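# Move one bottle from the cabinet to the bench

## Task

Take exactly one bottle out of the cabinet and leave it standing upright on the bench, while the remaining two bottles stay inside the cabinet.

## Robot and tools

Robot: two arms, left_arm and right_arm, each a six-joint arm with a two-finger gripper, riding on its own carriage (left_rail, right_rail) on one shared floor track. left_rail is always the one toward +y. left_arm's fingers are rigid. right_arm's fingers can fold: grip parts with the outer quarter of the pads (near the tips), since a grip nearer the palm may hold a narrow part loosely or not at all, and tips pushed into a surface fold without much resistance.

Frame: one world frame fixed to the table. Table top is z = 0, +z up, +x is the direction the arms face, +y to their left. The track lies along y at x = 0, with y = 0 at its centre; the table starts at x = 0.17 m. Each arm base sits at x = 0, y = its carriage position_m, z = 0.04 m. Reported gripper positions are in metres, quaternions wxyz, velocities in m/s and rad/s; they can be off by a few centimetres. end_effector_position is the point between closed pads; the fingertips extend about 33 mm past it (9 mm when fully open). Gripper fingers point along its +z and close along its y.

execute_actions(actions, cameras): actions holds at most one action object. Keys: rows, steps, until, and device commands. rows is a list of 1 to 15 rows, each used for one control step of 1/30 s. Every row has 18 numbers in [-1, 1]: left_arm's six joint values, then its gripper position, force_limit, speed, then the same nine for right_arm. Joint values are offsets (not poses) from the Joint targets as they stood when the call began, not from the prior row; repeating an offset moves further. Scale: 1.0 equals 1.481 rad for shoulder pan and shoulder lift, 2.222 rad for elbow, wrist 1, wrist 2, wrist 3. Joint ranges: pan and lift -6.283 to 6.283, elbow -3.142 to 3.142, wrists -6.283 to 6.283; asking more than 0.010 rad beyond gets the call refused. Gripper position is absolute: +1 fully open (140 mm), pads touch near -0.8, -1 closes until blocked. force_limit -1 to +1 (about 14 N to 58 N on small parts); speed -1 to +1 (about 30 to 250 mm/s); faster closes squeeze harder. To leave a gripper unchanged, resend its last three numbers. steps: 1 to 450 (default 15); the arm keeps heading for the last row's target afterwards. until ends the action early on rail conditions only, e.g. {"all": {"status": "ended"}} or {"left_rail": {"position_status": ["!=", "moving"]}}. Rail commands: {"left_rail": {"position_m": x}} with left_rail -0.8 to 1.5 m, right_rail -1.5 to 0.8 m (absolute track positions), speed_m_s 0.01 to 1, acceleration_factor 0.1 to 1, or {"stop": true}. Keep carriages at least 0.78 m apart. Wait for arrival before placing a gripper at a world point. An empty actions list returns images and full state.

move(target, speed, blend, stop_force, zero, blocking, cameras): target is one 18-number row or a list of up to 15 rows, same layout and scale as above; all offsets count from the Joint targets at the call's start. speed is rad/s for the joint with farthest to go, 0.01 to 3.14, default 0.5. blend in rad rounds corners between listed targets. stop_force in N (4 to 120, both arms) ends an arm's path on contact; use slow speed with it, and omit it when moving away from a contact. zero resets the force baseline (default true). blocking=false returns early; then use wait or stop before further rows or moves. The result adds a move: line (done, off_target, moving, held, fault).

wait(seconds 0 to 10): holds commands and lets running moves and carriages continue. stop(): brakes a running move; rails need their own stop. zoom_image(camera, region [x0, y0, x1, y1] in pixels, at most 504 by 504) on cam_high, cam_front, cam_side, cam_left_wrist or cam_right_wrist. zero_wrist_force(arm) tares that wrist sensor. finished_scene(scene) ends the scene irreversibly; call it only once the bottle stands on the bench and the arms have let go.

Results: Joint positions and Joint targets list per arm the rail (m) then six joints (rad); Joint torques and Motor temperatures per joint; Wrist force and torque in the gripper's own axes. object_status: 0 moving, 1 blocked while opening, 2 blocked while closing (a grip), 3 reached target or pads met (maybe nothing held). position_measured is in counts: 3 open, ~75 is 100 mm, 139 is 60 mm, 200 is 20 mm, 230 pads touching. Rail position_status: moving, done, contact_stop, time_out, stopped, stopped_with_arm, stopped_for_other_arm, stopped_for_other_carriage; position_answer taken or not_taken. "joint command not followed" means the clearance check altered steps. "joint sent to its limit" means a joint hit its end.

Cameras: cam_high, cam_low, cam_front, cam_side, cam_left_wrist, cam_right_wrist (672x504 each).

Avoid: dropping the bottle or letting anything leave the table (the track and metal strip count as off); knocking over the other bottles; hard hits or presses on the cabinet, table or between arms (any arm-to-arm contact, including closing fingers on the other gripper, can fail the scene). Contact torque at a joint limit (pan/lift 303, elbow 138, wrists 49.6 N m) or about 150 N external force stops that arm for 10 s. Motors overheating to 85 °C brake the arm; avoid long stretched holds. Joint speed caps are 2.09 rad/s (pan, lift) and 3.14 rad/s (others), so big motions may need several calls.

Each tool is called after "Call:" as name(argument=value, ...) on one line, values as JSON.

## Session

Scene 1 was done. Now I'll look at scene 2.

Call:
execute_actions(actions=[])

Scene clock: 0.00 s.
left_arm: end_effector_position=(+0.3563, +1.0838, +0.5790) position_measured=3 object_status=3 end_effector_quat_wxyz=(+0.000, +0.000, +1.000, +0.000) | right_arm: end_effector_position=(+0.3563, -1.0105, +0.5790) position_measured=3 object_status=3 end_effector_quat_wxyz=(+0.000, +0.000, +1.000, +0.000)
Joint positions: left_arm=[1.005 -0.281 -2.157 1.821 -1.235 -1.571 -0.281] | right_arm=[-1.089 -0.28 -2.157 1.821 -1.235 -1.571 -0.28]
Joint velocities: within noise
Joint torques (N m): no reading
Motor temperatures (°C): left_arm=[29 36 35 37 36 35] | right_arm=[37 29 33 38 34 31]
Wrist force (N): no reading
Wrist torque (N m): no reading
Wrist force, peak (N): no reading
Joint targets: left_arm=[1.005 -0.281 -2.157 1.821 -1.235 -1.571 -0.281] | right_arm=[-1.089 -0.280 -2.157 1.821 -1.235 -1.571 -0.280]
Tool commands: left_gripper/position=+1.0 left_gripper/force_limit=+1.0 left_gripper/speed=+1.0 right_gripper/position=+1.0 right_gripper/force_limit=+1.0 right_gripper/speed=+1.0
left_rail: position_m=1.005 position_status=done
right_rail: position_m=-1.089 position_status=done
camera_calibration:
cam_left_wrist: T_world_to_cam=[[0.000911086, 0.999993, -0.00366555, -1.07997], [0.936372, 0.000433527, 0.351009, -0.543019], [0.351008, -0.00375211, -0.936365, 0.602723], [0, 0, 0, 1]] pos_world=[0.297891, 1.08246, 0.751014]
cam_right_wrist: T_world_to_cam=[[-0.0599139, 0.998094, -0.0148122, 1.04102], [0.932737, 0.0612637, 0.355313, -0.475535], [0.355543, 0.00747232, -0.93463, 0.607916], [0, 0, 0, 1]] pos_world=[0.28978, -1.01445, 0.75256]

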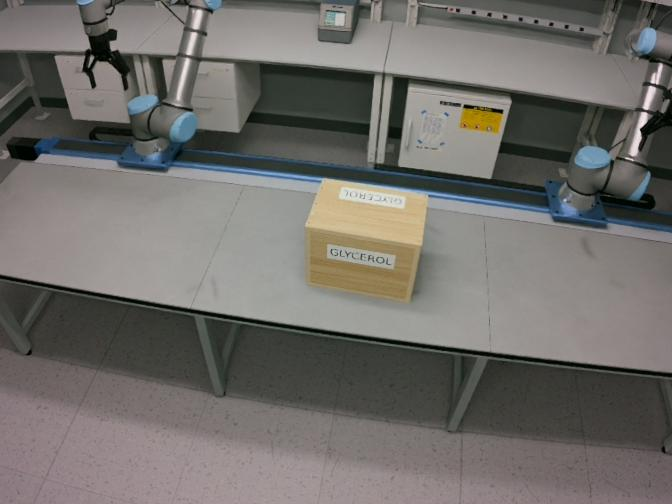

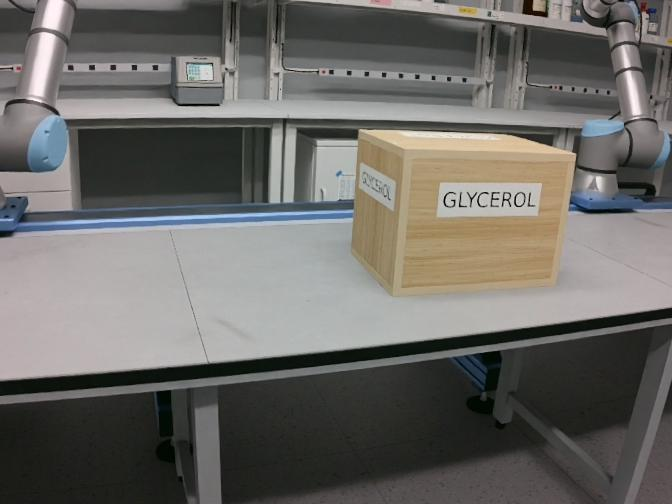

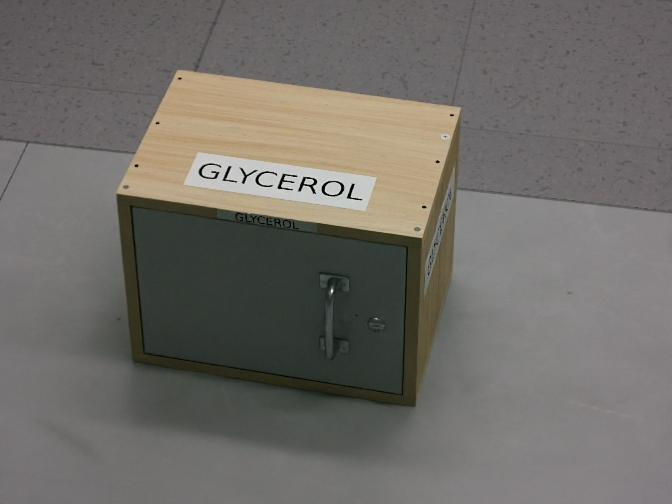

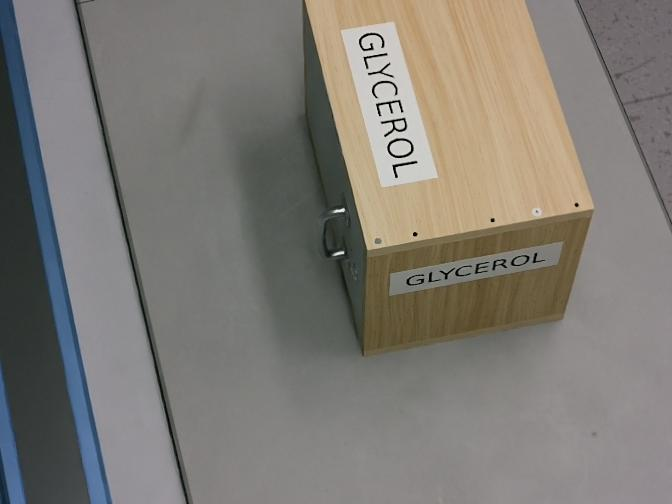

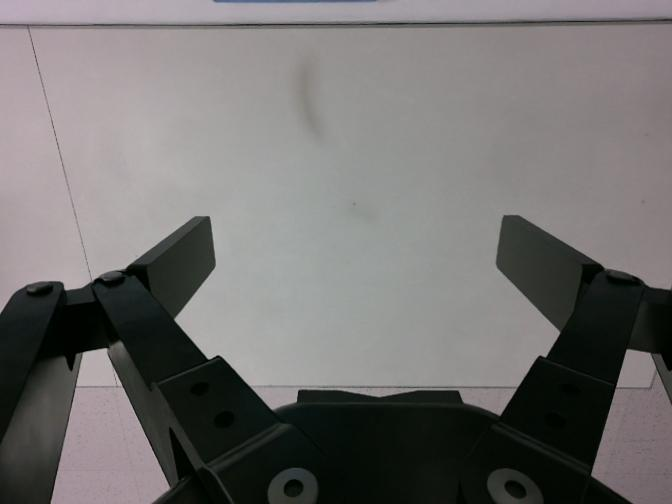

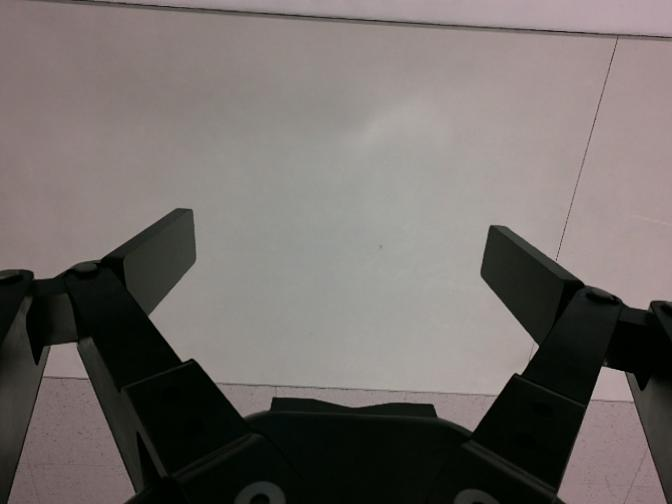

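Call:
zoom_image(camera="cam_front", region=[100, 60, 480, 420])

Call:
zoom_image(camera="cam_front", region=[290, 230, 450, 410])

Call:
zoom_image(camera="cam_side", region=[260, 160, 440, 370])

Call:
zoom_image(camera="cam_side", region=[280, 0, 620, 380])

Scaled by 1.326 from the camera's 672x504 image, which has a finer 960x720 frame.

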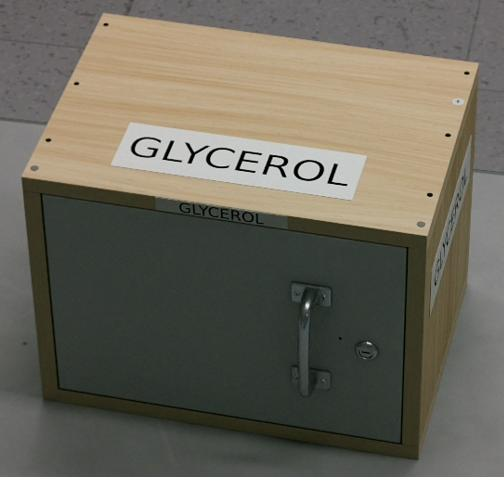

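Scaled by 2.800 from the camera's 672x504 image, which has a finer 960x720 frame.

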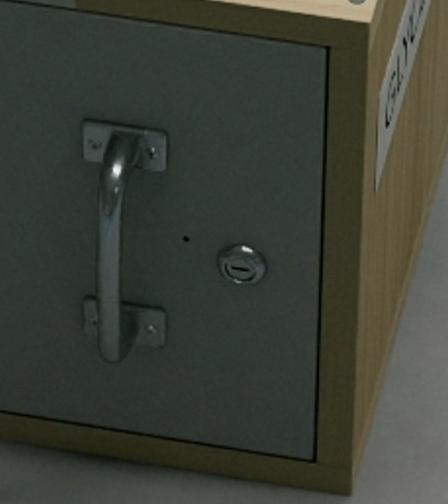

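Scaled by 2.400 from the camera's 672x504 image, which has a finer 960x720 frame.

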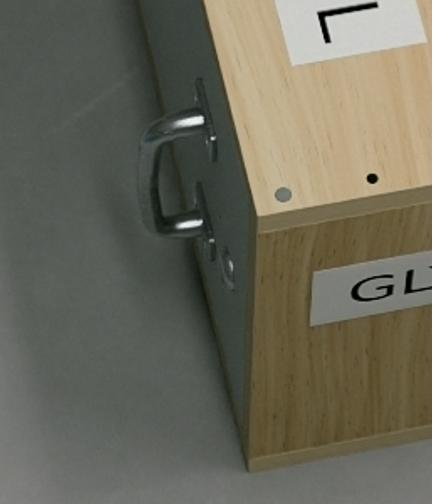

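Scaled by 1.326 from the camera's 672x504 image, which has a finer 960x720 frame.

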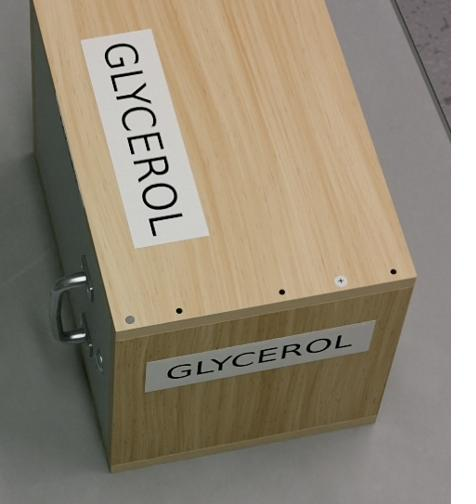

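Call:
execute_actions(actions=[{"right_rail": {"position_m": -1.4}, "left_rail": {"position_m": -0.25}, "steps": 90, "until": {"right_rail": {"position_status": ["!=", "moving"]}}}], cameras=[])

Call:
execute_actions(actions=[{"left_rail": {"position_m": -0.54}, "steps": 200, "until": {"left_rail": {"position_status": ["!=", "moving"]}}}], cameras=[])

Scene clock: 17.03 s.
left_arm: end_effector_position=(+0.3563, -0.1714, +0.5790) position_measured=3 object_status=3 end_effector_quat_wxyz=(+0.000, +0.000, +1.000, +0.000) | right_arm: end_effector_position=(+0.3563, -1.3214, +0.5790) position_measured=3 object_status=3 end_effector_quat_wxyz=(+0.000, +0.000, +1.000, +0.000)
Joint positions: left_arm=[-0.25 -0.281 -2.157 1.821 -1.235 -1.571 -0.281] | right_arm=[-1.4 -0.28 -2.157 1.821 -1.235 -1.571 -0.281]
Joint torques (N m): left_arm=[-1.22 0.96 -49.56 -4.62 -0.97 -0.03] | right_arm=[-0.64 -0.21 -46.78 -4.96 -0.09 0.04]
Wrist force (N): left_arm=[0.3 0.1 0.2] | right_arm=[0.4 0.0 0.0]
Wrist torque (N m): left_arm=[0.02 -0.07 0.00] | right_arm=[0.01 -0.07 0.00]
Wrist force, peak (N): left_arm=[0.1 1.8 0.5] | right_arm=[0.4 1.8 0.0]
Joint targets: left_arm=[-0.250 -0.281 -2.157 1.821 -1.235 -1.571 -0.281] | right_arm=[-1.400 -0.280 -2.157 1.821 -1.235 -1.571 -0.280]
Tool commands: left_gripper/position=+1.0 left_gripper/force_limit=+1.0 left_gripper/speed=+1.0 right_gripper/position=+1.0 right_gripper/force_limit=+1.0 right_gripper/speed=+1.0
left_rail: position_m=-0.250 position_status=done
right_rail: position_m=-1.400 position_status=done
No camera images: "cameras" was empty.

Scene clock: 18.60 s.
left_arm: end_effector_position=(+0.3563, -0.4614, +0.5790) position_measured=3 object_status=3 end_effector_quat_wxyz=(+0.000, +0.000, +1.000, +0.000) | right_arm: end_effector_position=(+0.3563, -1.3214, +0.5790) position_measured=3 object_status=3 end_effector_quat_wxyz=(+0.000, +0.000, +1.000, +0.000)
Joint positions: left_arm=[-0.54 -0.281 -2.157 1.821 -1.235 -1.571 -0.281] | right_arm=[-1.4 -0.28 -2.157 1.821 -1.235 -1.571 -0.281]
Joint torques (N m): left_arm=[-3.72 2.76 -49.87 -4.73 -0.71 -0.2] | right_arm=[-2.23 1.4 -46.17 -5.05 -0.1 0.05]
Wrist force (N): left_arm=[0.3 0.1 0.5] | right_arm=[0.4 -0.1 0.2]
Wrist torque (N m): left_arm=[0.01 -0.07 0.00] | right_arm=[-0.03 -0.09 0.00]
Wrist force, peak (N): left_arm=[0.3 1.5 0.4] | right_arm=[0.5 -0.3 -0.1]
Joint targets: left_arm=[-0.540 -0.281 -2.157 1.821 -1.235 -1.571 -0.281] | right_arm=[-1.400 -0.280 -2.157 1.821 -1.235 -1.571 -0.280]
Tool commands: left_gripper/position=+1.0 left_gripper/force_limit=+1.0 left_gripper/speed=+1.0 right_gripper/position=+1.0 right_gripper/force_limit=+1.0 right_gripper/speed=+1.0
left_rail: position_m=-0.540 position_status=done
right_rail: position_m=-1.400 position_status=done
No camera images: "cameras" was empty.

Call:
move(target=[0.61049, 0.35433, 0.01965, -0.25573, 0, 0.42337, -0.09, 0, 0, 0, 0, 0, 0, 0, 0, 1, 1, 1], speed=0.9, cameras=["cam_front", "cam_side", "cam_left_wrist"])

Scene clock: 21.07 s.
left_arm: end_effector_position=(+0.4166, -0.0258, +0.3600) position_measured=140 object_status=3 end_effector_quat_wxyz=(+0.000, +0.018, +1.000, +0.000) end_effector_velocity=(-0.001, +0.001, +0.000) end_effector_angular_velocity=(+0.000, +0.000, -0.003) | right_arm: end_effector_position=(+0.3563, -1.3214, +0.5790) position_measured=3 object_status=3 end_effector_quat_wxyz=(+0.000, +0.000, +1.000, +0.000)
Joint positions: left_arm=[-0.54 0.624 -1.632 1.865 -1.803 -1.571 0.66] | right_arm=[-1.4 -0.28 -2.157 1.821 -1.235 -1.571 -0.281]
Joint velocities: left_arm=[0 0.002 0.001 0 -0.001 0 0.005] | right_arm=[within noise]
Joint torques (N m): left_arm=[13.89 -33.49 -41.32 -8.35 -0.34 2.39] | right_arm=[-0.95 1.39 -46.95 -4.78 -0.11 0.18]
Wrist force (N): left_arm=[0.3 -0.2 0.2] | right_arm=[0.3 -0.2 0.4]
Wrist torque (N m): left_arm=[-0.04 -0.09 -0.24] | right_arm=[-0.04 -0.06 0.00]
Wrist force, peak (N): left_arm=[1.9 4.1 2.5] | right_arm=[0.4 -0.1 -0.4]
Joint targets: left_arm=[-0.540 0.624 -1.632 1.865 -1.803 -1.571 0.660] | right_arm=[-1.400 -0.280 -2.157 1.821 -1.235 -1.571 -0.280]
left_rail: position_m=-0.540 position_status=done
right_rail: position_m=-1.400 position_status=done
move: done
camera_calibration:
cam_left_wrist: T_world_to_cam=[[0.0373046, 0.999297, -0.00373901, 0.0135509], [0.935854, -0.0336238, 0.35078, -0.522684], [0.350408, -0.0165849, -0.93645, 0.372273], [0, 0, 0, 1]] pos_world=[0.358203, -0.0249418, 0.532013]
Images, in order (width x height): cam_front 672x504, cam_side 672x504, cam_left_wrist 672x504.

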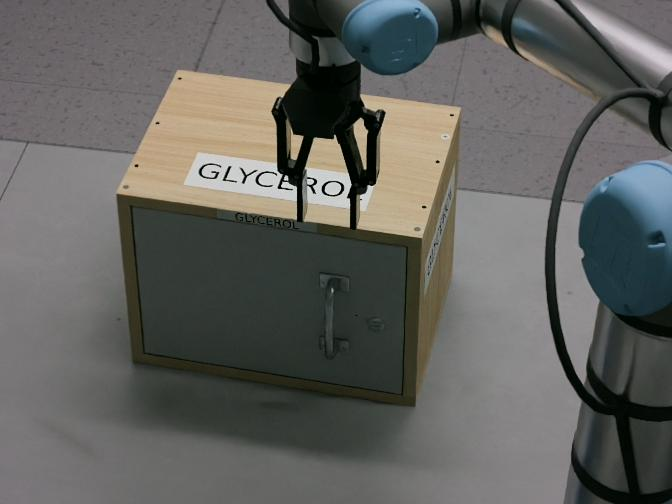

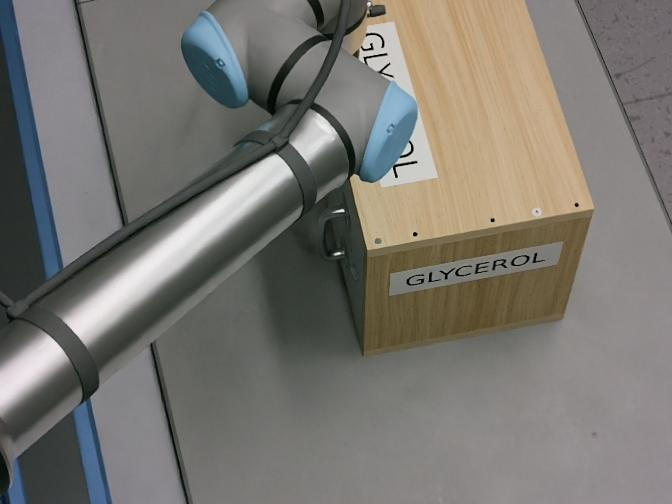

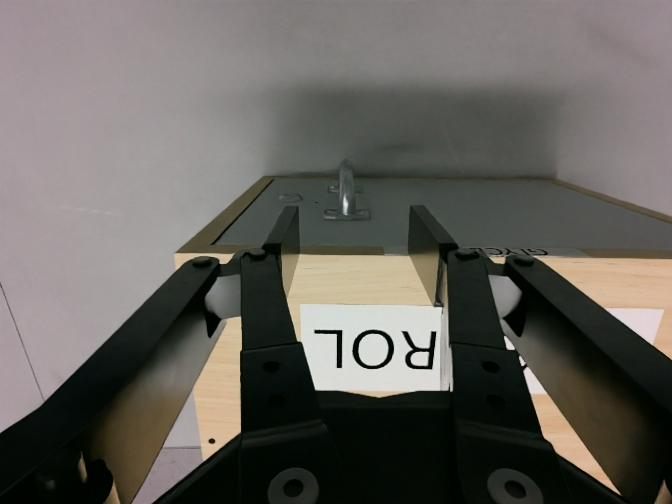

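Call:
zoom_image(camera="cam_left_wrist", region=[250, 140, 460, 270])

Call:
zoom_image(camera="cam_front", region=[240, 60, 440, 260])

Scaled by 2.400 from the camera's 672x504 image, which has a finer 960x720 frame.

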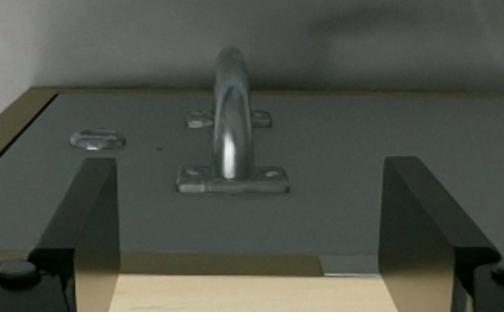

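Scaled by 2.520 from the camera's 672x504 image, which has a finer 960x720 frame.

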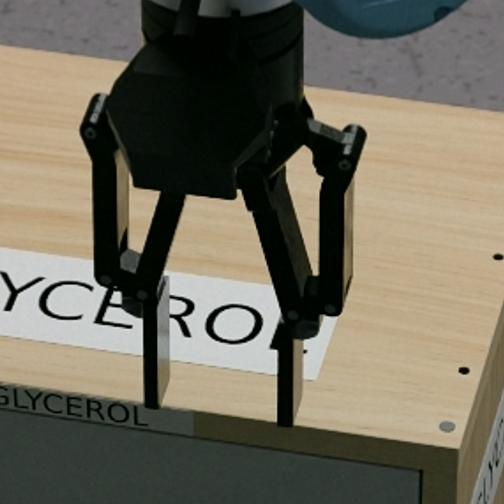

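Call:
move(target=[[0, 0.03779, 0.05904, -0.08423, 0, 0, -0.09, 0, 0, 0, 0, 0, 0, 0, 0, 1, 1, 1], [0, 0.08623, 0.09912, -0.15660, 0, 0, -0.09, 0, 0, 0, 0, 0, 0, 0, 0, 1, 1, 1]], speed=0.25, blend=0.02, stop_force=12, cameras=["cam_front", "cam_side", "cam_left_wrist"])

Scene clock: 26.57 s.
left_arm: end_effector_position=(+0.4165, -0.0257, +0.1779) position_measured=140 object_status=3 end_effector_quat_wxyz=(+0.000, +0.018, +1.000, +0.000) | right_arm: end_effector_position=(+0.3563, -1.3214, +0.5790) position_measured=3 object_status=3 end_effector_quat_wxyz=(+0.000, +0.000, +1.000, +0.000)
Joint positions: left_arm=[-0.54 0.624 -1.504 2.085 -2.151 -1.571 0.66] | right_arm=[-1.4 -0.28 -2.157 1.821 -1.235 -1.571 -0.281]
Joint torques (N m): left_arm=[10.99 -38.57 -34.91 -8 -0.68 2.59] | right_arm=[-2.09 -1.58 -46.45 -5.1 -0.34 0.36]
Wrist force (N): left_arm=[0.4 -0.1 0.0] | right_arm=[0.2 -0.2 0.1]
Wrist torque (N m): left_arm=[-0.02 -0.10 -0.23] | right_arm=[-0.05 -0.05 0.00]
Wrist force, peak (N): left_arm=[0.5 -0.2 1.7] | right_arm=[0.6 -0.1 -0.2]
Joint targets: left_arm=[-0.540 0.624 -1.504 2.085 -2.151 -1.571 0.660] | right_arm=[-1.400 -0.280 -2.157 1.821 -1.235 -1.571 -0.280]
left_rail: position_m=-0.540 position_status=done
right_rail: position_m=-1.400 position_status=done
move: done
camera_calibration:
cam_left_wrist: T_world_to_cam=[[0.0372996, 0.999297, -0.00374086, 0.0127762], [0.935854, -0.0336184, 0.35078, -0.458709], [0.350408, -0.0165849, -0.93645, 0.201783], [0, 0, 0, 1]] pos_world=[0.358103, -0.0248418, 0.349913]
Images, in order (width x height): cam_front 672x504, cam_side 672x504, cam_left_wrist 672x504.

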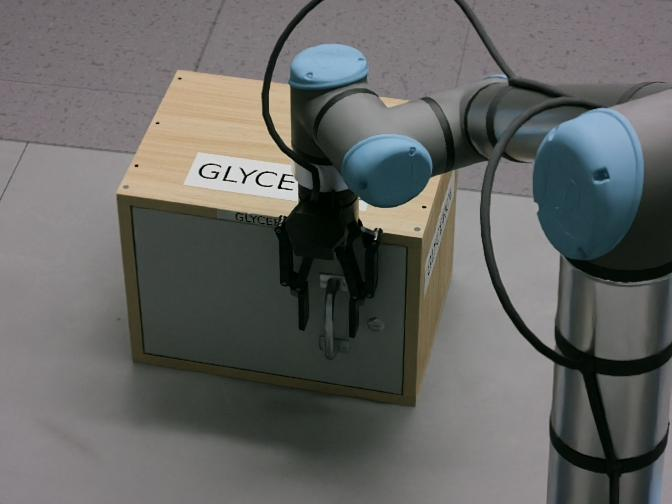

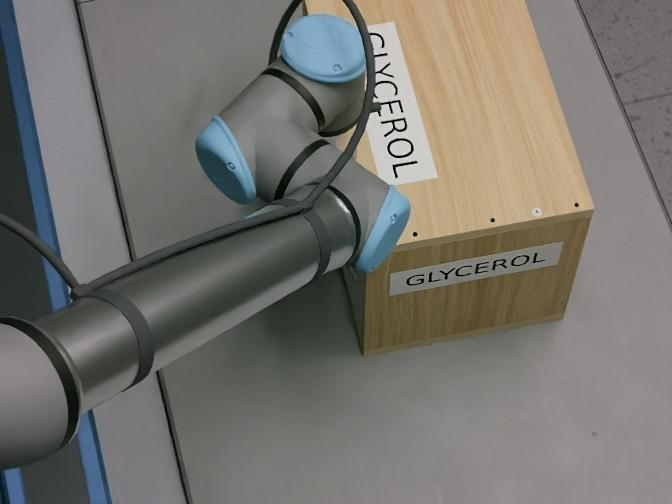

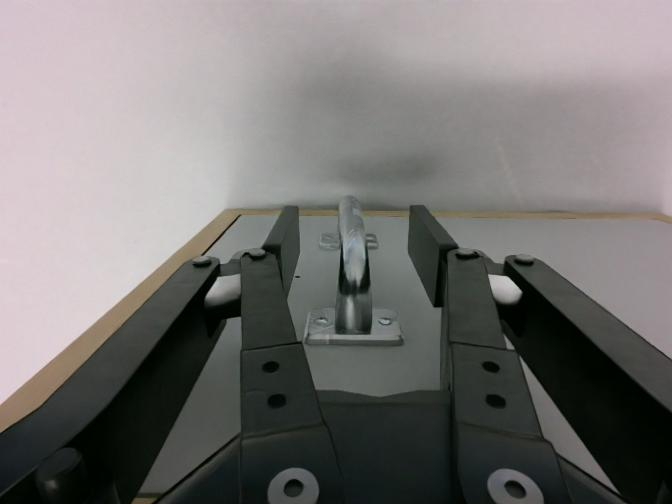

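Call:
zoom_image(camera="cam_left_wrist", region=[260, 170, 460, 370])

Scaled by 2.520 from the camera's 672x504 image, which has a finer 960x720 frame.

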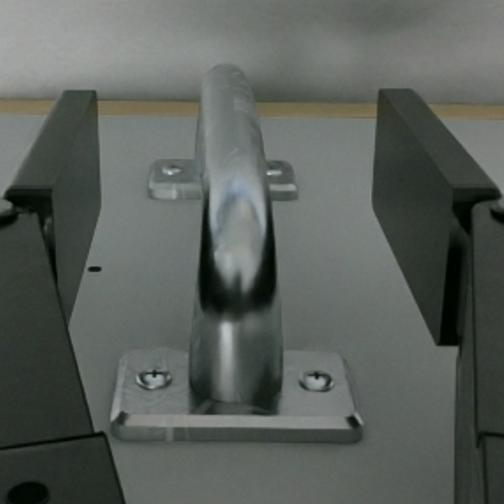

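Call:
move(target=[[-0.00077, -0.00105, 0.00077, -0.00006, 0, -0.00051, -0.09, 0, 0, 0, 0, 0, 0, 0, 0, 1, 1, 1], [-0.00077, -0.00105, 0.00077, -0.00006, 0, -0.00051, -1, 0, -1, 0, 0, 0, 0, 0, 0, 1, 1, 1]], speed=0.05, cameras=["cam_left_wrist"])

Scene clock: 30.80 s.
left_arm: end_effector_position=(+0.4162, -0.0268, +0.1779) position_measured=214 object_status=0 end_effector_quat_wxyz=(+0.000, +0.018, +1.000, +0.000) | right_arm: end_effector_position=(+0.3563, -1.3214, +0.5790) position_measured=3 object_status=3 end_effector_quat_wxyz=(+0.000, +0.000, +1.000, +0.000)
Joint positions: left_arm=[-0.54 0.623 -1.506 2.087 -2.151 -1.571 0.659] | right_arm=[-1.4 -0.28 -2.157 1.821 -1.235 -1.571 -0.281]
Joint torques (N m): left_arm=[-7.49 -53.28 -48.5 -8.01 0.74 -2.54] | right_arm=[-0.85 -0.37 -47.08 -5.03 -0.04 0.15]
Wrist force (N): left_arm=[4.3 -15.3 -6.8] | right_arm=[-0.1 0.1 0.3]
Wrist torque (N m): left_arm=[-1.14 -0.28 0.58] | right_arm=[0.01 0.03 0.00]
Wrist force, peak (N): left_arm=[3.8 -15.4 -8.2] | right_arm=[0.6 -0.1 0.1]
Joint targets: left_arm=[-0.540 0.623 -1.506 2.087 -2.151 -1.571 0.659] | right_arm=[-1.400 -0.280 -2.157 1.821 -1.235 -1.571 -0.280]
left_rail: position_m=-0.540 position_status=done
right_rail: position_m=-1.400 position_status=done
move: done
camera_calibration:
cam_left_wrist: T_world_to_cam=[[0.0373343, 0.999295, -0.00383457, 0.0139071], [0.935853, -0.033618, 0.350783, -0.458466], [0.350407, -0.0166848, -0.936449, 0.201866], [0, 0, 0, 1]] pos_world=[0.357803, -0.0259419, 0.349913]
Images, in order (width x height): cam_left_wrist 672x504.

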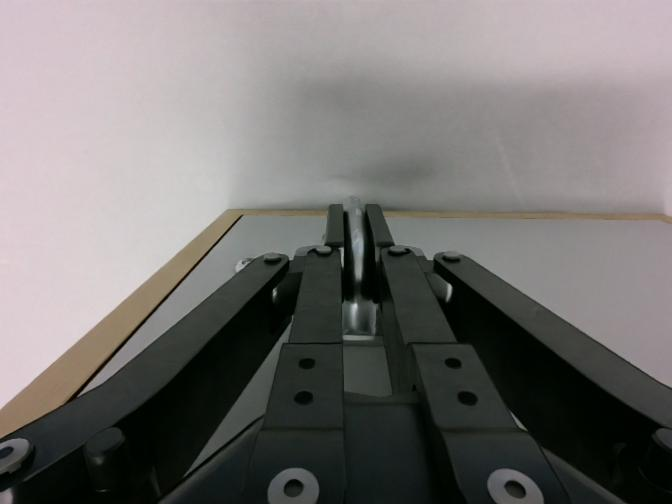

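Call:
wait(seconds=0.5)

Scene clock: 31.47 s.
left_arm: end_effector_position=(+0.4162, -0.0268, +0.1779) position_measured=214 object_status=2 end_effector_quat_wxyz=(+0.000, +0.018, +1.000, +0.000) | right_arm: end_effector_position=(+0.3563, -1.3214, +0.5790) position_measured=3 object_status=3 end_effector_quat_wxyz=(+0.000, +0.000, +1.000, +0.000)
Joint positions: left_arm=[-0.54 0.623 -1.506 2.087 -2.151 -1.571 0.659] | right_arm=[-1.4 -0.28 -2.157 1.821 -1.235 -1.571 -0.281]
Joint torques (N m): left_arm=[4.89 -42.07 -59.65 -8.09 2.27 -3] | right_arm=[-1.92 -0.89 -47.16 -4.96 -0.2 0.24]
Wrist force (N): left_arm=[4.8 -16.4 -7.9] | right_arm=[0.2 0.0 -0.2]
Wrist torque (N m): left_arm=[-1.18 -0.25 0.58] | right_arm=[0.00 -0.04 0.00]
Wrist force, peak (N): left_arm=[4.8 -16.4 -7.9] | right_arm=[0.5 0.2 0.3]
Joint targets: left_arm=[-0.540 0.623 -1.506 2.087 -2.151 -1.571 0.659] | right_arm=[-1.400 -0.280 -2.157 1.821 -1.235 -1.571 -0.280]
Tool commands: left_gripper/position=-1.0 left_gripper/force_limit=+0.0 left_gripper/speed=-1.0 right_gripper/position=+1.0 right_gripper/force_limit=+1.0 right_gripper/speed=+1.0
left_rail: position_m=-0.540 position_status=done
right_rail: position_m=-1.400 position_status=done
wait: 0.50 s; at rest from the start

Call:
move(target=[-0.00039, -0.00053, 0.00039, -0.00003, 0, -0.00026, -1, 0, -1, 0, 0, 0, 0, 0, 0, 1, 1, 1], speed=0.05, cameras=[])

Scene clock: 32.50 s.
left_arm: end_effector_position=(+0.4161, -0.0272, +0.1779) position_measured=214 object_status=2 end_effector_quat_wxyz=(+0.000, +0.018, +1.000, +0.000) | right_arm: end_effector_position=(+0.3563, -1.3214, +0.5790) position_measured=3 object_status=3 end_effector_quat_wxyz=(+0.000, +0.000, +1.000, +0.000)
Joint positions: left_arm=[-0.54 0.622 -1.506 2.087 -2.152 -1.571 0.659] | right_arm=[-1.4 -0.28 -2.157 1.821 -1.235 -1.571 -0.281]
Joint torques (N m): left_arm=[-19.07 -63.12 -32.79 -4.52 -0.2 -3.18] | right_arm=[-1.04 -0.11 -48.29 -5.12 -0.09 0.36]
Wrist force (N): left_arm=[-3.3 11.3 5.1] | right_arm=[0.3 0.0 0.0]
Wrist torque (N m): left_arm=[-0.49 -0.06 0.54] | right_arm=[0.01 -0.05 0.00]
Wrist force, peak (N): left_arm=[5.3 -17.4 -7.4] | right_arm=[0.3 -0.2 0.3]
Joint targets: left_arm=[-0.540 0.622 -1.507 2.087 -2.151 -1.571 0.658] | right_arm=[-1.400 -0.280 -2.157 1.821 -1.235 -1.571 -0.280]
left_rail: position_m=-0.540 position_status=done
right_rail: position_m=-1.400 position_status=done
move: done
No camera images: "cameras" was empty.

Call:
move(target=[0.01092, -0.0071, 0.00523, -0.0005, 0, 0.03084, -1, 0, -1, 0, 0, 0, 0, 0, 0, 1, 1, 1], speed=0.08, stop_force=50, cameras=["cam_front", "cam_left_wrist"])

Scene clock: 36.80 s.
left_arm: end_effector_position=(+0.4023, -0.0247, +0.1777) position_measured=214 object_status=2 end_effector_quat_wxyz=(+0.000, +0.044, +0.999, +0.000) | right_arm: end_effector_position=(+0.3563, -1.3214, +0.5790) position_measured=3 object_status=3 end_effector_quat_wxyz=(+0.000, +0.000, +1.000, +0.000)
Joint positions: left_arm=[-0.54 0.638 -1.517 2.099 -2.153 -1.571 0.727] | right_arm=[-1.4 -0.28 -2.157 1.821 -1.235 -1.571 -0.281]
Joint torques (N m): left_arm=[19.84 -54.1 -32.22 -8.75 7.5 1.83] | right_arm=[-1.3 0 -46.86 -5.3 -0.62 0.54]
Wrist force (N): left_arm=[-2.1 -14.9 -10.2] | right_arm=[0.5 0.1 0.2]
Wrist torque (N m): left_arm=[-1.14 -0.04 0.20] | right_arm=[0.02 -0.11 0.00]
Wrist force, peak (N): left_arm=[-2.0 -15.0 -10.7] | right_arm=[0.5 -0.2 0.1]
Joint targets: left_arm=[-0.540 0.638 -1.517 2.099 -2.153 -1.571 0.727] | right_arm=[-1.400 -0.280 -2.157 1.821 -1.235 -1.571 -0.280]
left_rail: position_m=-0.540 position_status=done
right_rail: position_m=-1.400 position_status=done
move: done
camera_calibration:
cam_left_wrist: T_world_to_cam=[[0.0895884, 0.995972, -0.00382818, -0.00876507], [0.932816, -0.0825593, 0.350768, -0.445403], [0.349039, -0.0349957, -0.936455, 0.206751], [0, 0, 0, 1]] pos_world=[0.3441, -0.020807, 0.349813]
Images, in order (width x height): cam_front 672x504, cam_left_wrist 672x504.

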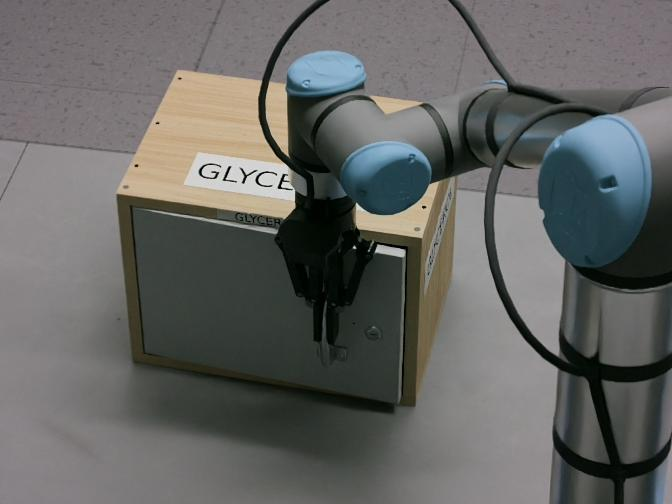

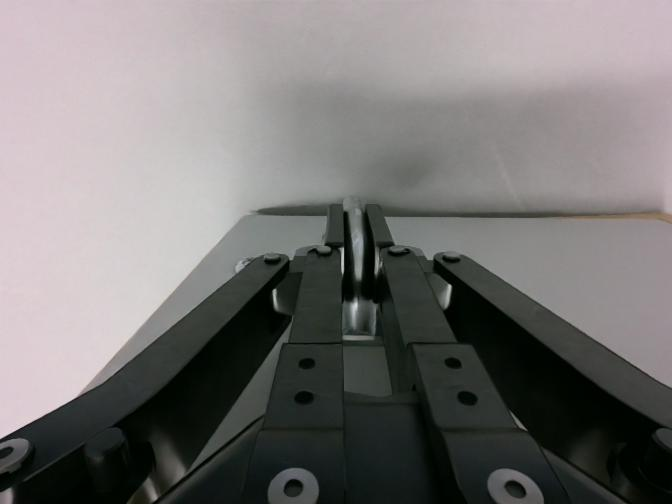

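Call:
move(target=[0.0191, -0.011, 0.00768, -0.00035, 0, 0.05201, -1, 0, -1, 0, 0, 0, 0, 0, 0, 1, 1, 1], speed=0.1, stop_force=50, cameras=[])

Scene clock: 40.83 s.
left_arm: end_effector_position=(+0.3796, -0.0198, +0.1778) position_measured=214 object_status=2 end_effector_quat_wxyz=(+0.000, +0.088, +0.996, +0.000) | right_arm: end_effector_position=(+0.3563, -1.3214, +0.5790) position_measured=3 object_status=3 end_effector_quat_wxyz=(+0.000, +0.000, +1.000, +0.000)
Joint positions: left_arm=[-0.54 0.667 -1.533 2.116 -2.153 -1.571 0.843] | right_arm=[-1.4 -0.28 -2.157 1.821 -1.235 -1.571 -0.281]
Joint torques (N m): left_arm=[13.92 -59.27 -29.76 -4.23 -6.19 2.2] | right_arm=[-1.02 0.61 -47.22 -5.42 -0.5 0.37]
Wrist force (N): left_arm=[-3.8 10.2 3.1] | right_arm=[0.5 0.0 0.0]
Wrist torque (N m): left_arm=[-0.47 -0.03 0.09] | right_arm=[0.00 -0.10 0.00]
Wrist force, peak (N): left_arm=[-1.6 -18.3 -11.8] | right_arm=[0.6 -0.1 -0.1]
Joint targets: left_arm=[-0.540 0.667 -1.533 2.116 -2.153 -1.571 0.843] | right_arm=[-1.400 -0.280 -2.157 1.821 -1.235 -1.571 -0.280]
left_rail: position_m=-0.540 position_status=done
right_rail: position_m=-1.400 position_status=done
move: done
No camera images: "cameras" was empty.

Call:
move(target=[[0.02163, -0.00752, 0.00521, -0.0002, 0, 0.05369, -1, 0, -1, 0, 0, 0, 0, 0, 0, 1, 1, 1], [0.04483, -0.01213, 0.00837, -0.00029, 0, 0.10843, -1, 0, -1, 0, 0, 0, 0, 0, 0, 1, 1, 1], [0.06932, -0.01352, 0.00932, -0.00031, 0, 0.16403, -1, 0, -1, 0, 0, 0, 0, 0, 0, 1, 1, 1]], speed=0.15, blend=0.02, stop_force=50, cameras=["cam_front", "cam_side", "cam_left_wrist"])

Scene clock: 45.63 s.
left_arm: end_effector_position=(+0.3153, +0.0077, +0.1779) position_measured=214 object_status=2 end_effector_quat_wxyz=(+0.000, +0.217, +0.976, +0.000) | right_arm: end_effector_position=(+0.3563, -1.3214, +0.5790) position_measured=3 object_status=3 end_effector_quat_wxyz=(+0.000, +0.000, +1.000, +0.000)
Joint positions: left_arm=[-0.54 0.769 -1.553 2.137 -2.154 -1.571 1.207] | right_arm=[-1.4 -0.28 -2.157 1.821 -1.235 -1.571 -0.281]
Joint torques (N m): left_arm=[16.5 -58.26 -30.9 2.1 -4.8 2.39] | right_arm=[-1.23 0.37 -46.82 -5.43 -0.47 0.34]
Wrist force (N): left_arm=[-3.5 10.4 5.9] | right_arm=[0.2 -0.1 0.2]
Wrist torque (N m): left_arm=[-0.23 -0.04 -0.05] | right_arm=[-0.01 -0.06 0.00]
Wrist force, peak (N): left_arm=[-4.0 12.6 8.0] | right_arm=[0.5 -0.2 0.0]
Joint targets: left_arm=[-0.540 0.769 -1.553 2.137 -2.154 -1.571 1.207] | right_arm=[-1.400 -0.280 -2.157 1.821 -1.235 -1.571 -0.280]
left_rail: position_m=-0.540 position_status=done
right_rail: position_m=-1.400 position_status=done
move: done
camera_calibration:
cam_left_wrist: T_world_to_cam=[[0.424809, 0.905275, -0.00388819, -0.138129], [0.848323, -0.396576, 0.350822, -0.332476], [0.316048, -0.152331, -0.936434, 0.249681], [0, 0, 0, 1]] pos_world=[0.261814, 0.0312272, 0.349912]
Images, in order (width x height): cam_front 672x504, cam_side 672x504, cam_left_wrist 672x504.

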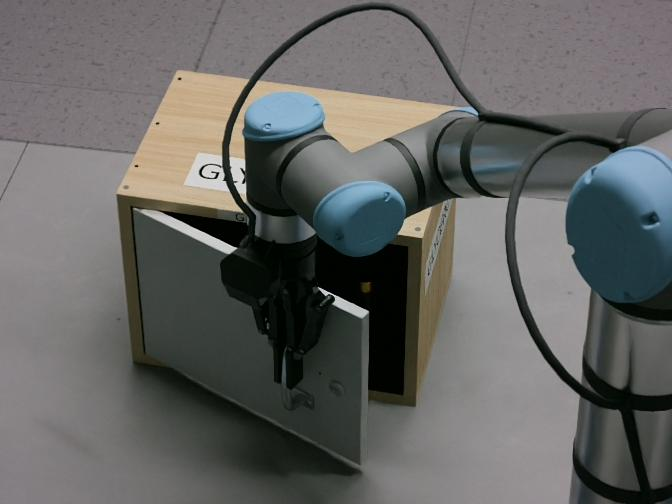

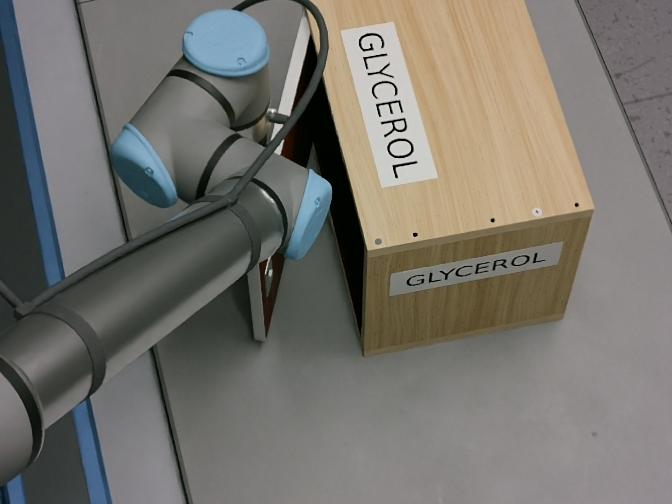

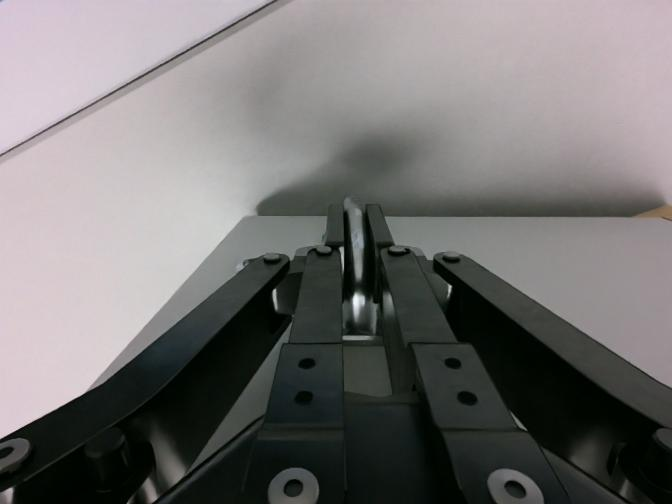

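Call:
move(target=[[0.03562, 0.00377, -0.00255, 0.00003, 0, 0.07872, -1, 0, -1, 0, 0, 0, 0, 0, 0, 1, 1, 1], [0.07145, 0.01352, -0.0093, 0.00029, 0, 0.15759, -1, 0, -1, 0, 0, 0, 0, 0, 0, 1, 1, 1], [0.10608, 0.0289, -0.02018, 0.00092, 0, 0.23566, -1, 0, -1, 0, 0, 0, 0, 0, 0, 1, 1, 1], [0.13837, 0.04911, -0.03496, 0.00223, 0, 0.31216, -1, 0, -1, 0, 0, 0, 0, 0, 0, 1, 1, 1]], speed=0.22, blend=0.02, stop_force=50, cameras=[])

Scene clock: 52.43 s.
left_arm: end_effector_position=(+0.2231, +0.0985, +0.1778) position_measured=214 object_status=2 end_effector_quat_wxyz=(+0.000, +0.447, +0.895, +0.000) | right_arm: end_effector_position=(+0.3563, -1.3214, +0.5790) position_measured=3 object_status=3 end_effector_quat_wxyz=(+0.000, +0.000, +1.000, +0.000)
Joint positions: left_arm=[-0.54 0.974 -1.481 2.059 -2.149 -1.571 1.901] | right_arm=[-1.4 -0.28 -2.157 1.821 -1.235 -1.571 -0.281]
Joint torques (N m): left_arm=[20.45 -39.23 -49.38 2.31 -0.82 2.39] | right_arm=[-0.52 -0.17 -47.78 -5.62 -0.5 0.49]
Wrist force (N): left_arm=[-2.7 11.8 2.4] | right_arm=[0.3 0.2 -0.1]
Wrist torque (N m): left_arm=[0.01 0.18 -0.33] | right_arm=[0.05 -0.07 0.00]
Wrist force, peak (N): left_arm=[-1.3 -11.7 -8.4] | right_arm=[0.4 -0.3 0.4]
Joint targets: left_arm=[-0.540 0.974 -1.481 2.059 -2.149 -1.571 1.901] | right_arm=[-1.400 -0.280 -2.157 1.821 -1.235 -1.571 -0.280]
left_rail: position_m=-0.540 position_status=done
right_rail: position_m=-1.400 position_status=done
move: done
No camera images: "cameras" was empty.

Call:
move(target=[[0.02896, 0.02416, -0.0183, 0.0022, 0, 0.07428, -1, 0, -1, 0, 0, 0, 0, 0, 0, 1, 1, 1], [0.05401, 0.05133, -0.03977, 0.00556, 0, 0.14597, -1, 0, -1, 0, 0, 0, 0, 0, 0, 1, 1, 1], [0.07484, 0.08076, -0.06402, 0.01019, 0, 0.21483, -1, 0, -1, 0, 0, 0, 0, 0, 0, 1, 1, 1], [0.09136, 0.1117, -0.0906, 0.01616, 0, 0.28082, -1, 0, -1, 0, 0, 0, 0, 0, 0, 1, 1, 1], [0.10369, 0.1436, -0.11915, 0.02344, 0, 0.34403, -1, 0, -1, 0, 0, 0, 0, 0, 0, 1, 1, 1], [0.11298, 0.18063, -0.1537, 0.0333, 0, 0.41306, -1, 0, -1, 0, 0, 0, 0, 0, 0, 1, 1, 1]], speed=0.25, blend=0.02, stop_force=50, cameras=["cam_high", "cam_front", "cam_side", "cam_left_wrist"])

Scene clock: 59.93 s.
left_arm: end_effector_position=(+0.1890, +0.2914, +0.1777) position_measured=214 object_status=2 end_effector_quat_wxyz=(+0.000, +0.744, +0.669, +0.000) | right_arm: end_effector_position=(+0.3563, -1.3214, +0.5790) position_measured=3 object_status=3 end_effector_quat_wxyz=(+0.000, +0.000, +1.000, +0.000)
Joint positions: left_arm=[-0.54 1.142 -1.213 1.718 -2.075 -1.571 2.818] | right_arm=[-1.4 -0.28 -2.157 1.821 -1.235 -1.571 -0.281]
Joint torques (N m): left_arm=[23.07 -56.39 -48.71 0.83 3.19 2.84] | right_arm=[0.61 -0.4 -47.46 -5.68 -0.8 0.47]
Wrist force (N): left_arm=[-1.2 10.9 -10.7] | right_arm=[0.1 -0.2 -0.2]
Wrist torque (N m): left_arm=[0.31 -0.03 -0.71] | right_arm=[-0.04 -0.03 0.00]
Wrist force, peak (N): left_arm=[0.0 -12.2 -13.4] | right_arm=[0.5 0.0 0.2]
Joint targets: left_arm=[-0.540 1.142 -1.213 1.718 -2.075 -1.571 2.818] | right_arm=[-1.400 -0.280 -2.157 1.821 -1.235 -1.571 -0.280]
left_rail: position_m=-0.540 position_status=done
right_rail: position_m=-1.400 position_status=done
move: done
camera_calibration:
cam_left_wrist: T_world_to_cam=[[0.994273, -0.106806, -0.00360431, -0.154214], [-0.0987417, -0.931059, 0.351254, 0.221906], [-0.0408717, -0.348886, -0.936273, 0.457363], [0, 0, 0, 1]] pos_world=[0.193935, 0.349704, 0.349715]
Images, in order (width x height): cam_high 672x504, cam_front 672x504, cam_side 672x504, cam_left_wrist 672x504.

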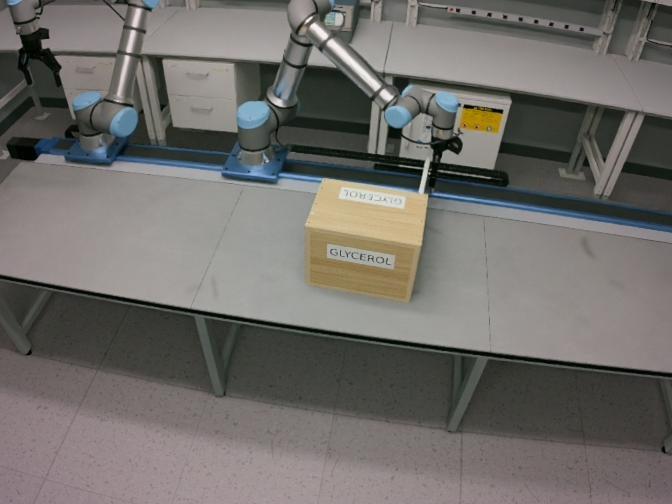

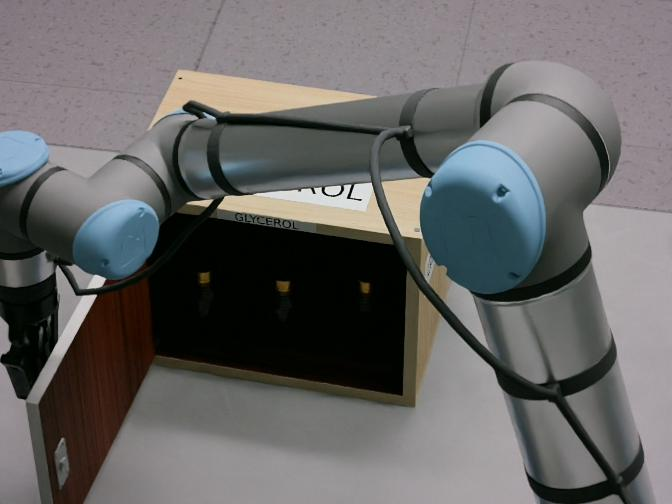

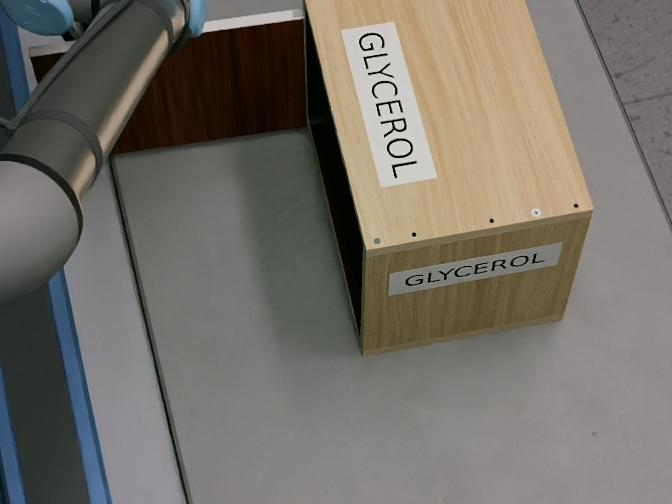

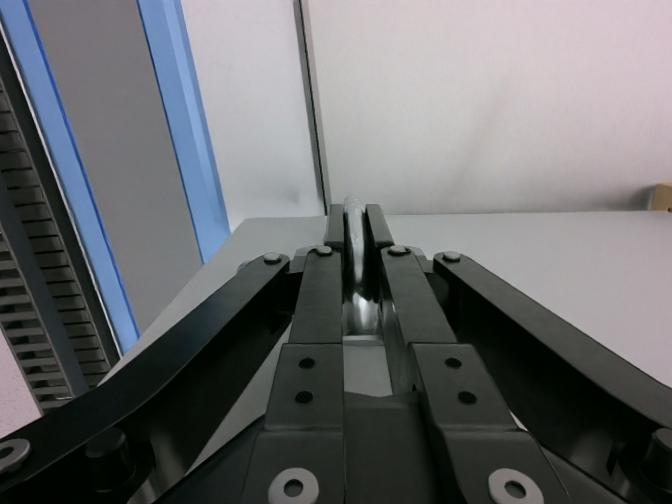

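Call:
execute_actions(actions=[{"rows": [[0,0,0,0,0,0,-0.09,0,-0.5,0,0,0,0,0,0,1,1,1]], "steps": 30}], cameras=["cam_front", "cam_left_wrist"])

Call:
zoom_image(camera="cam_front", region=[140, 220, 440, 420])

Call:
zoom_image(camera="cam_front", region=[320, 250, 420, 350])

Scene clock: 63.07 s.
left_arm: end_effector_position=(+0.1890, +0.2914, +0.1777) position_measured=140 object_status=3 end_effector_quat_wxyz=(+0.000, +0.744, +0.669, +0.000) | right_arm: end_effector_position=(+0.3563, -1.3214, +0.5790) position_measured=3 object_status=3 end_effector_quat_wxyz=(+0.000, +0.000, +1.000, +0.000)
Joint positions: left_arm=[-0.54 1.142 -1.213 1.718 -2.075 -1.571 2.818] | right_arm=[-1.4 -0.28 -2.157 1.821 -1.235 -1.571 -0.281]
Joint torques (N m): left_arm=[-11.08 -87.98 -43.4 -8.44 -4.6 0.93] | right_arm=[-0.3 -1.51 -48.28 -5.78 -0.65 0.81]
Wrist force (N): left_arm=[-0.1 0.8 0.9] | right_arm=[0.5 -0.1 -0.1]
Wrist torque (N m): left_arm=[0.18 0.00 -0.25] | right_arm=[-0.02 -0.11 0.00]
Wrist force, peak (N): left_arm=[-0.6 11.9 -10.6] | right_arm=[0.3 0.1 0.4]
Joint targets: left_arm=[-0.540 1.142 -1.213 1.718 -2.075 -1.571 2.818] | right_arm=[-1.400 -0.280 -2.157 1.821 -1.235 -1.571 -0.280]
left_rail: position_m=-0.540 position_status=done
right_rail: position_m=-1.400 position_status=done
camera_calibration:
cam_left_wrist: T_world_to_cam=[[0.994269, -0.10684, -0.00369753, -0.154069], [-0.0987409, -0.931056, 0.351263, 0.221891], [-0.0409715, -0.348885, -0.93627, 0.457375], [0, 0, 0, 1]] pos_world=[0.193835, 0.349704, 0.349715]
Images, in order (width x height): cam_front 672x504, cam_left_wrist 672x504.

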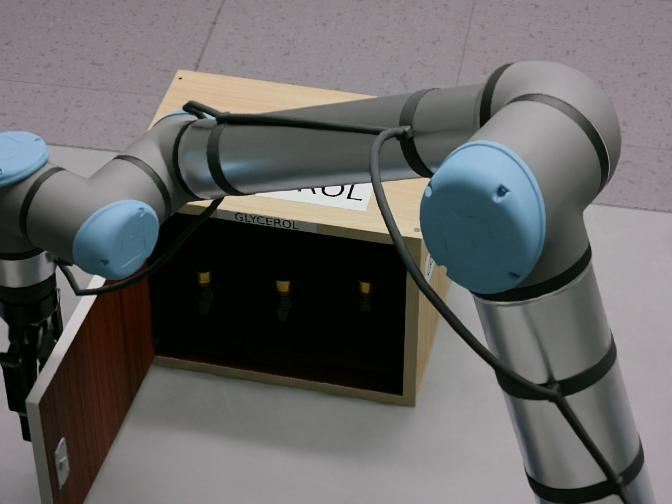

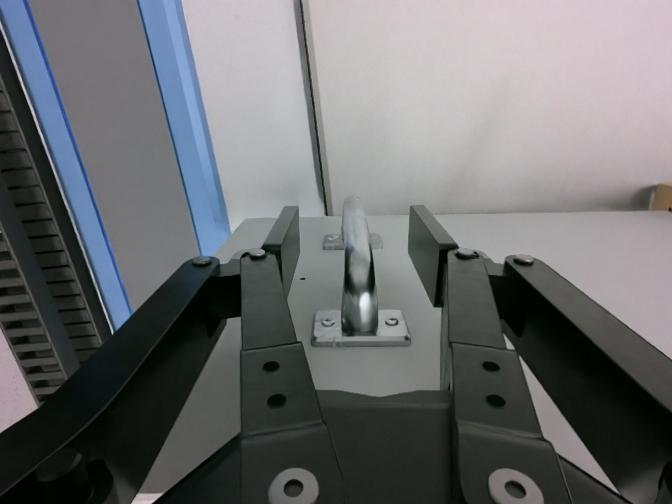

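Scaled by 1.680 from the camera's 672x504 image, which has a finer 960x720 frame.

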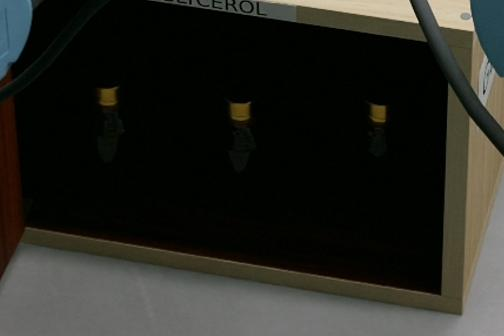

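Scaled by 5.040 from the camera's 672x504 image, which has a finer 960x720 frame.

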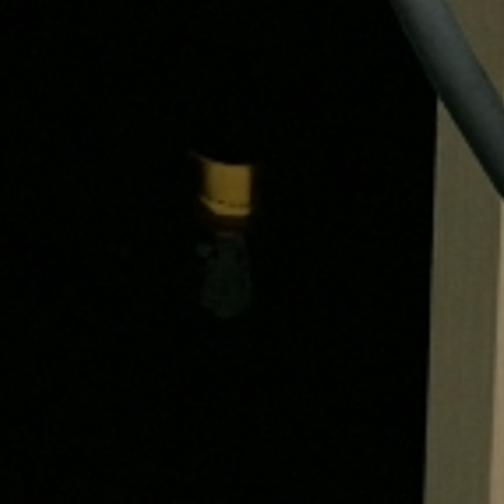

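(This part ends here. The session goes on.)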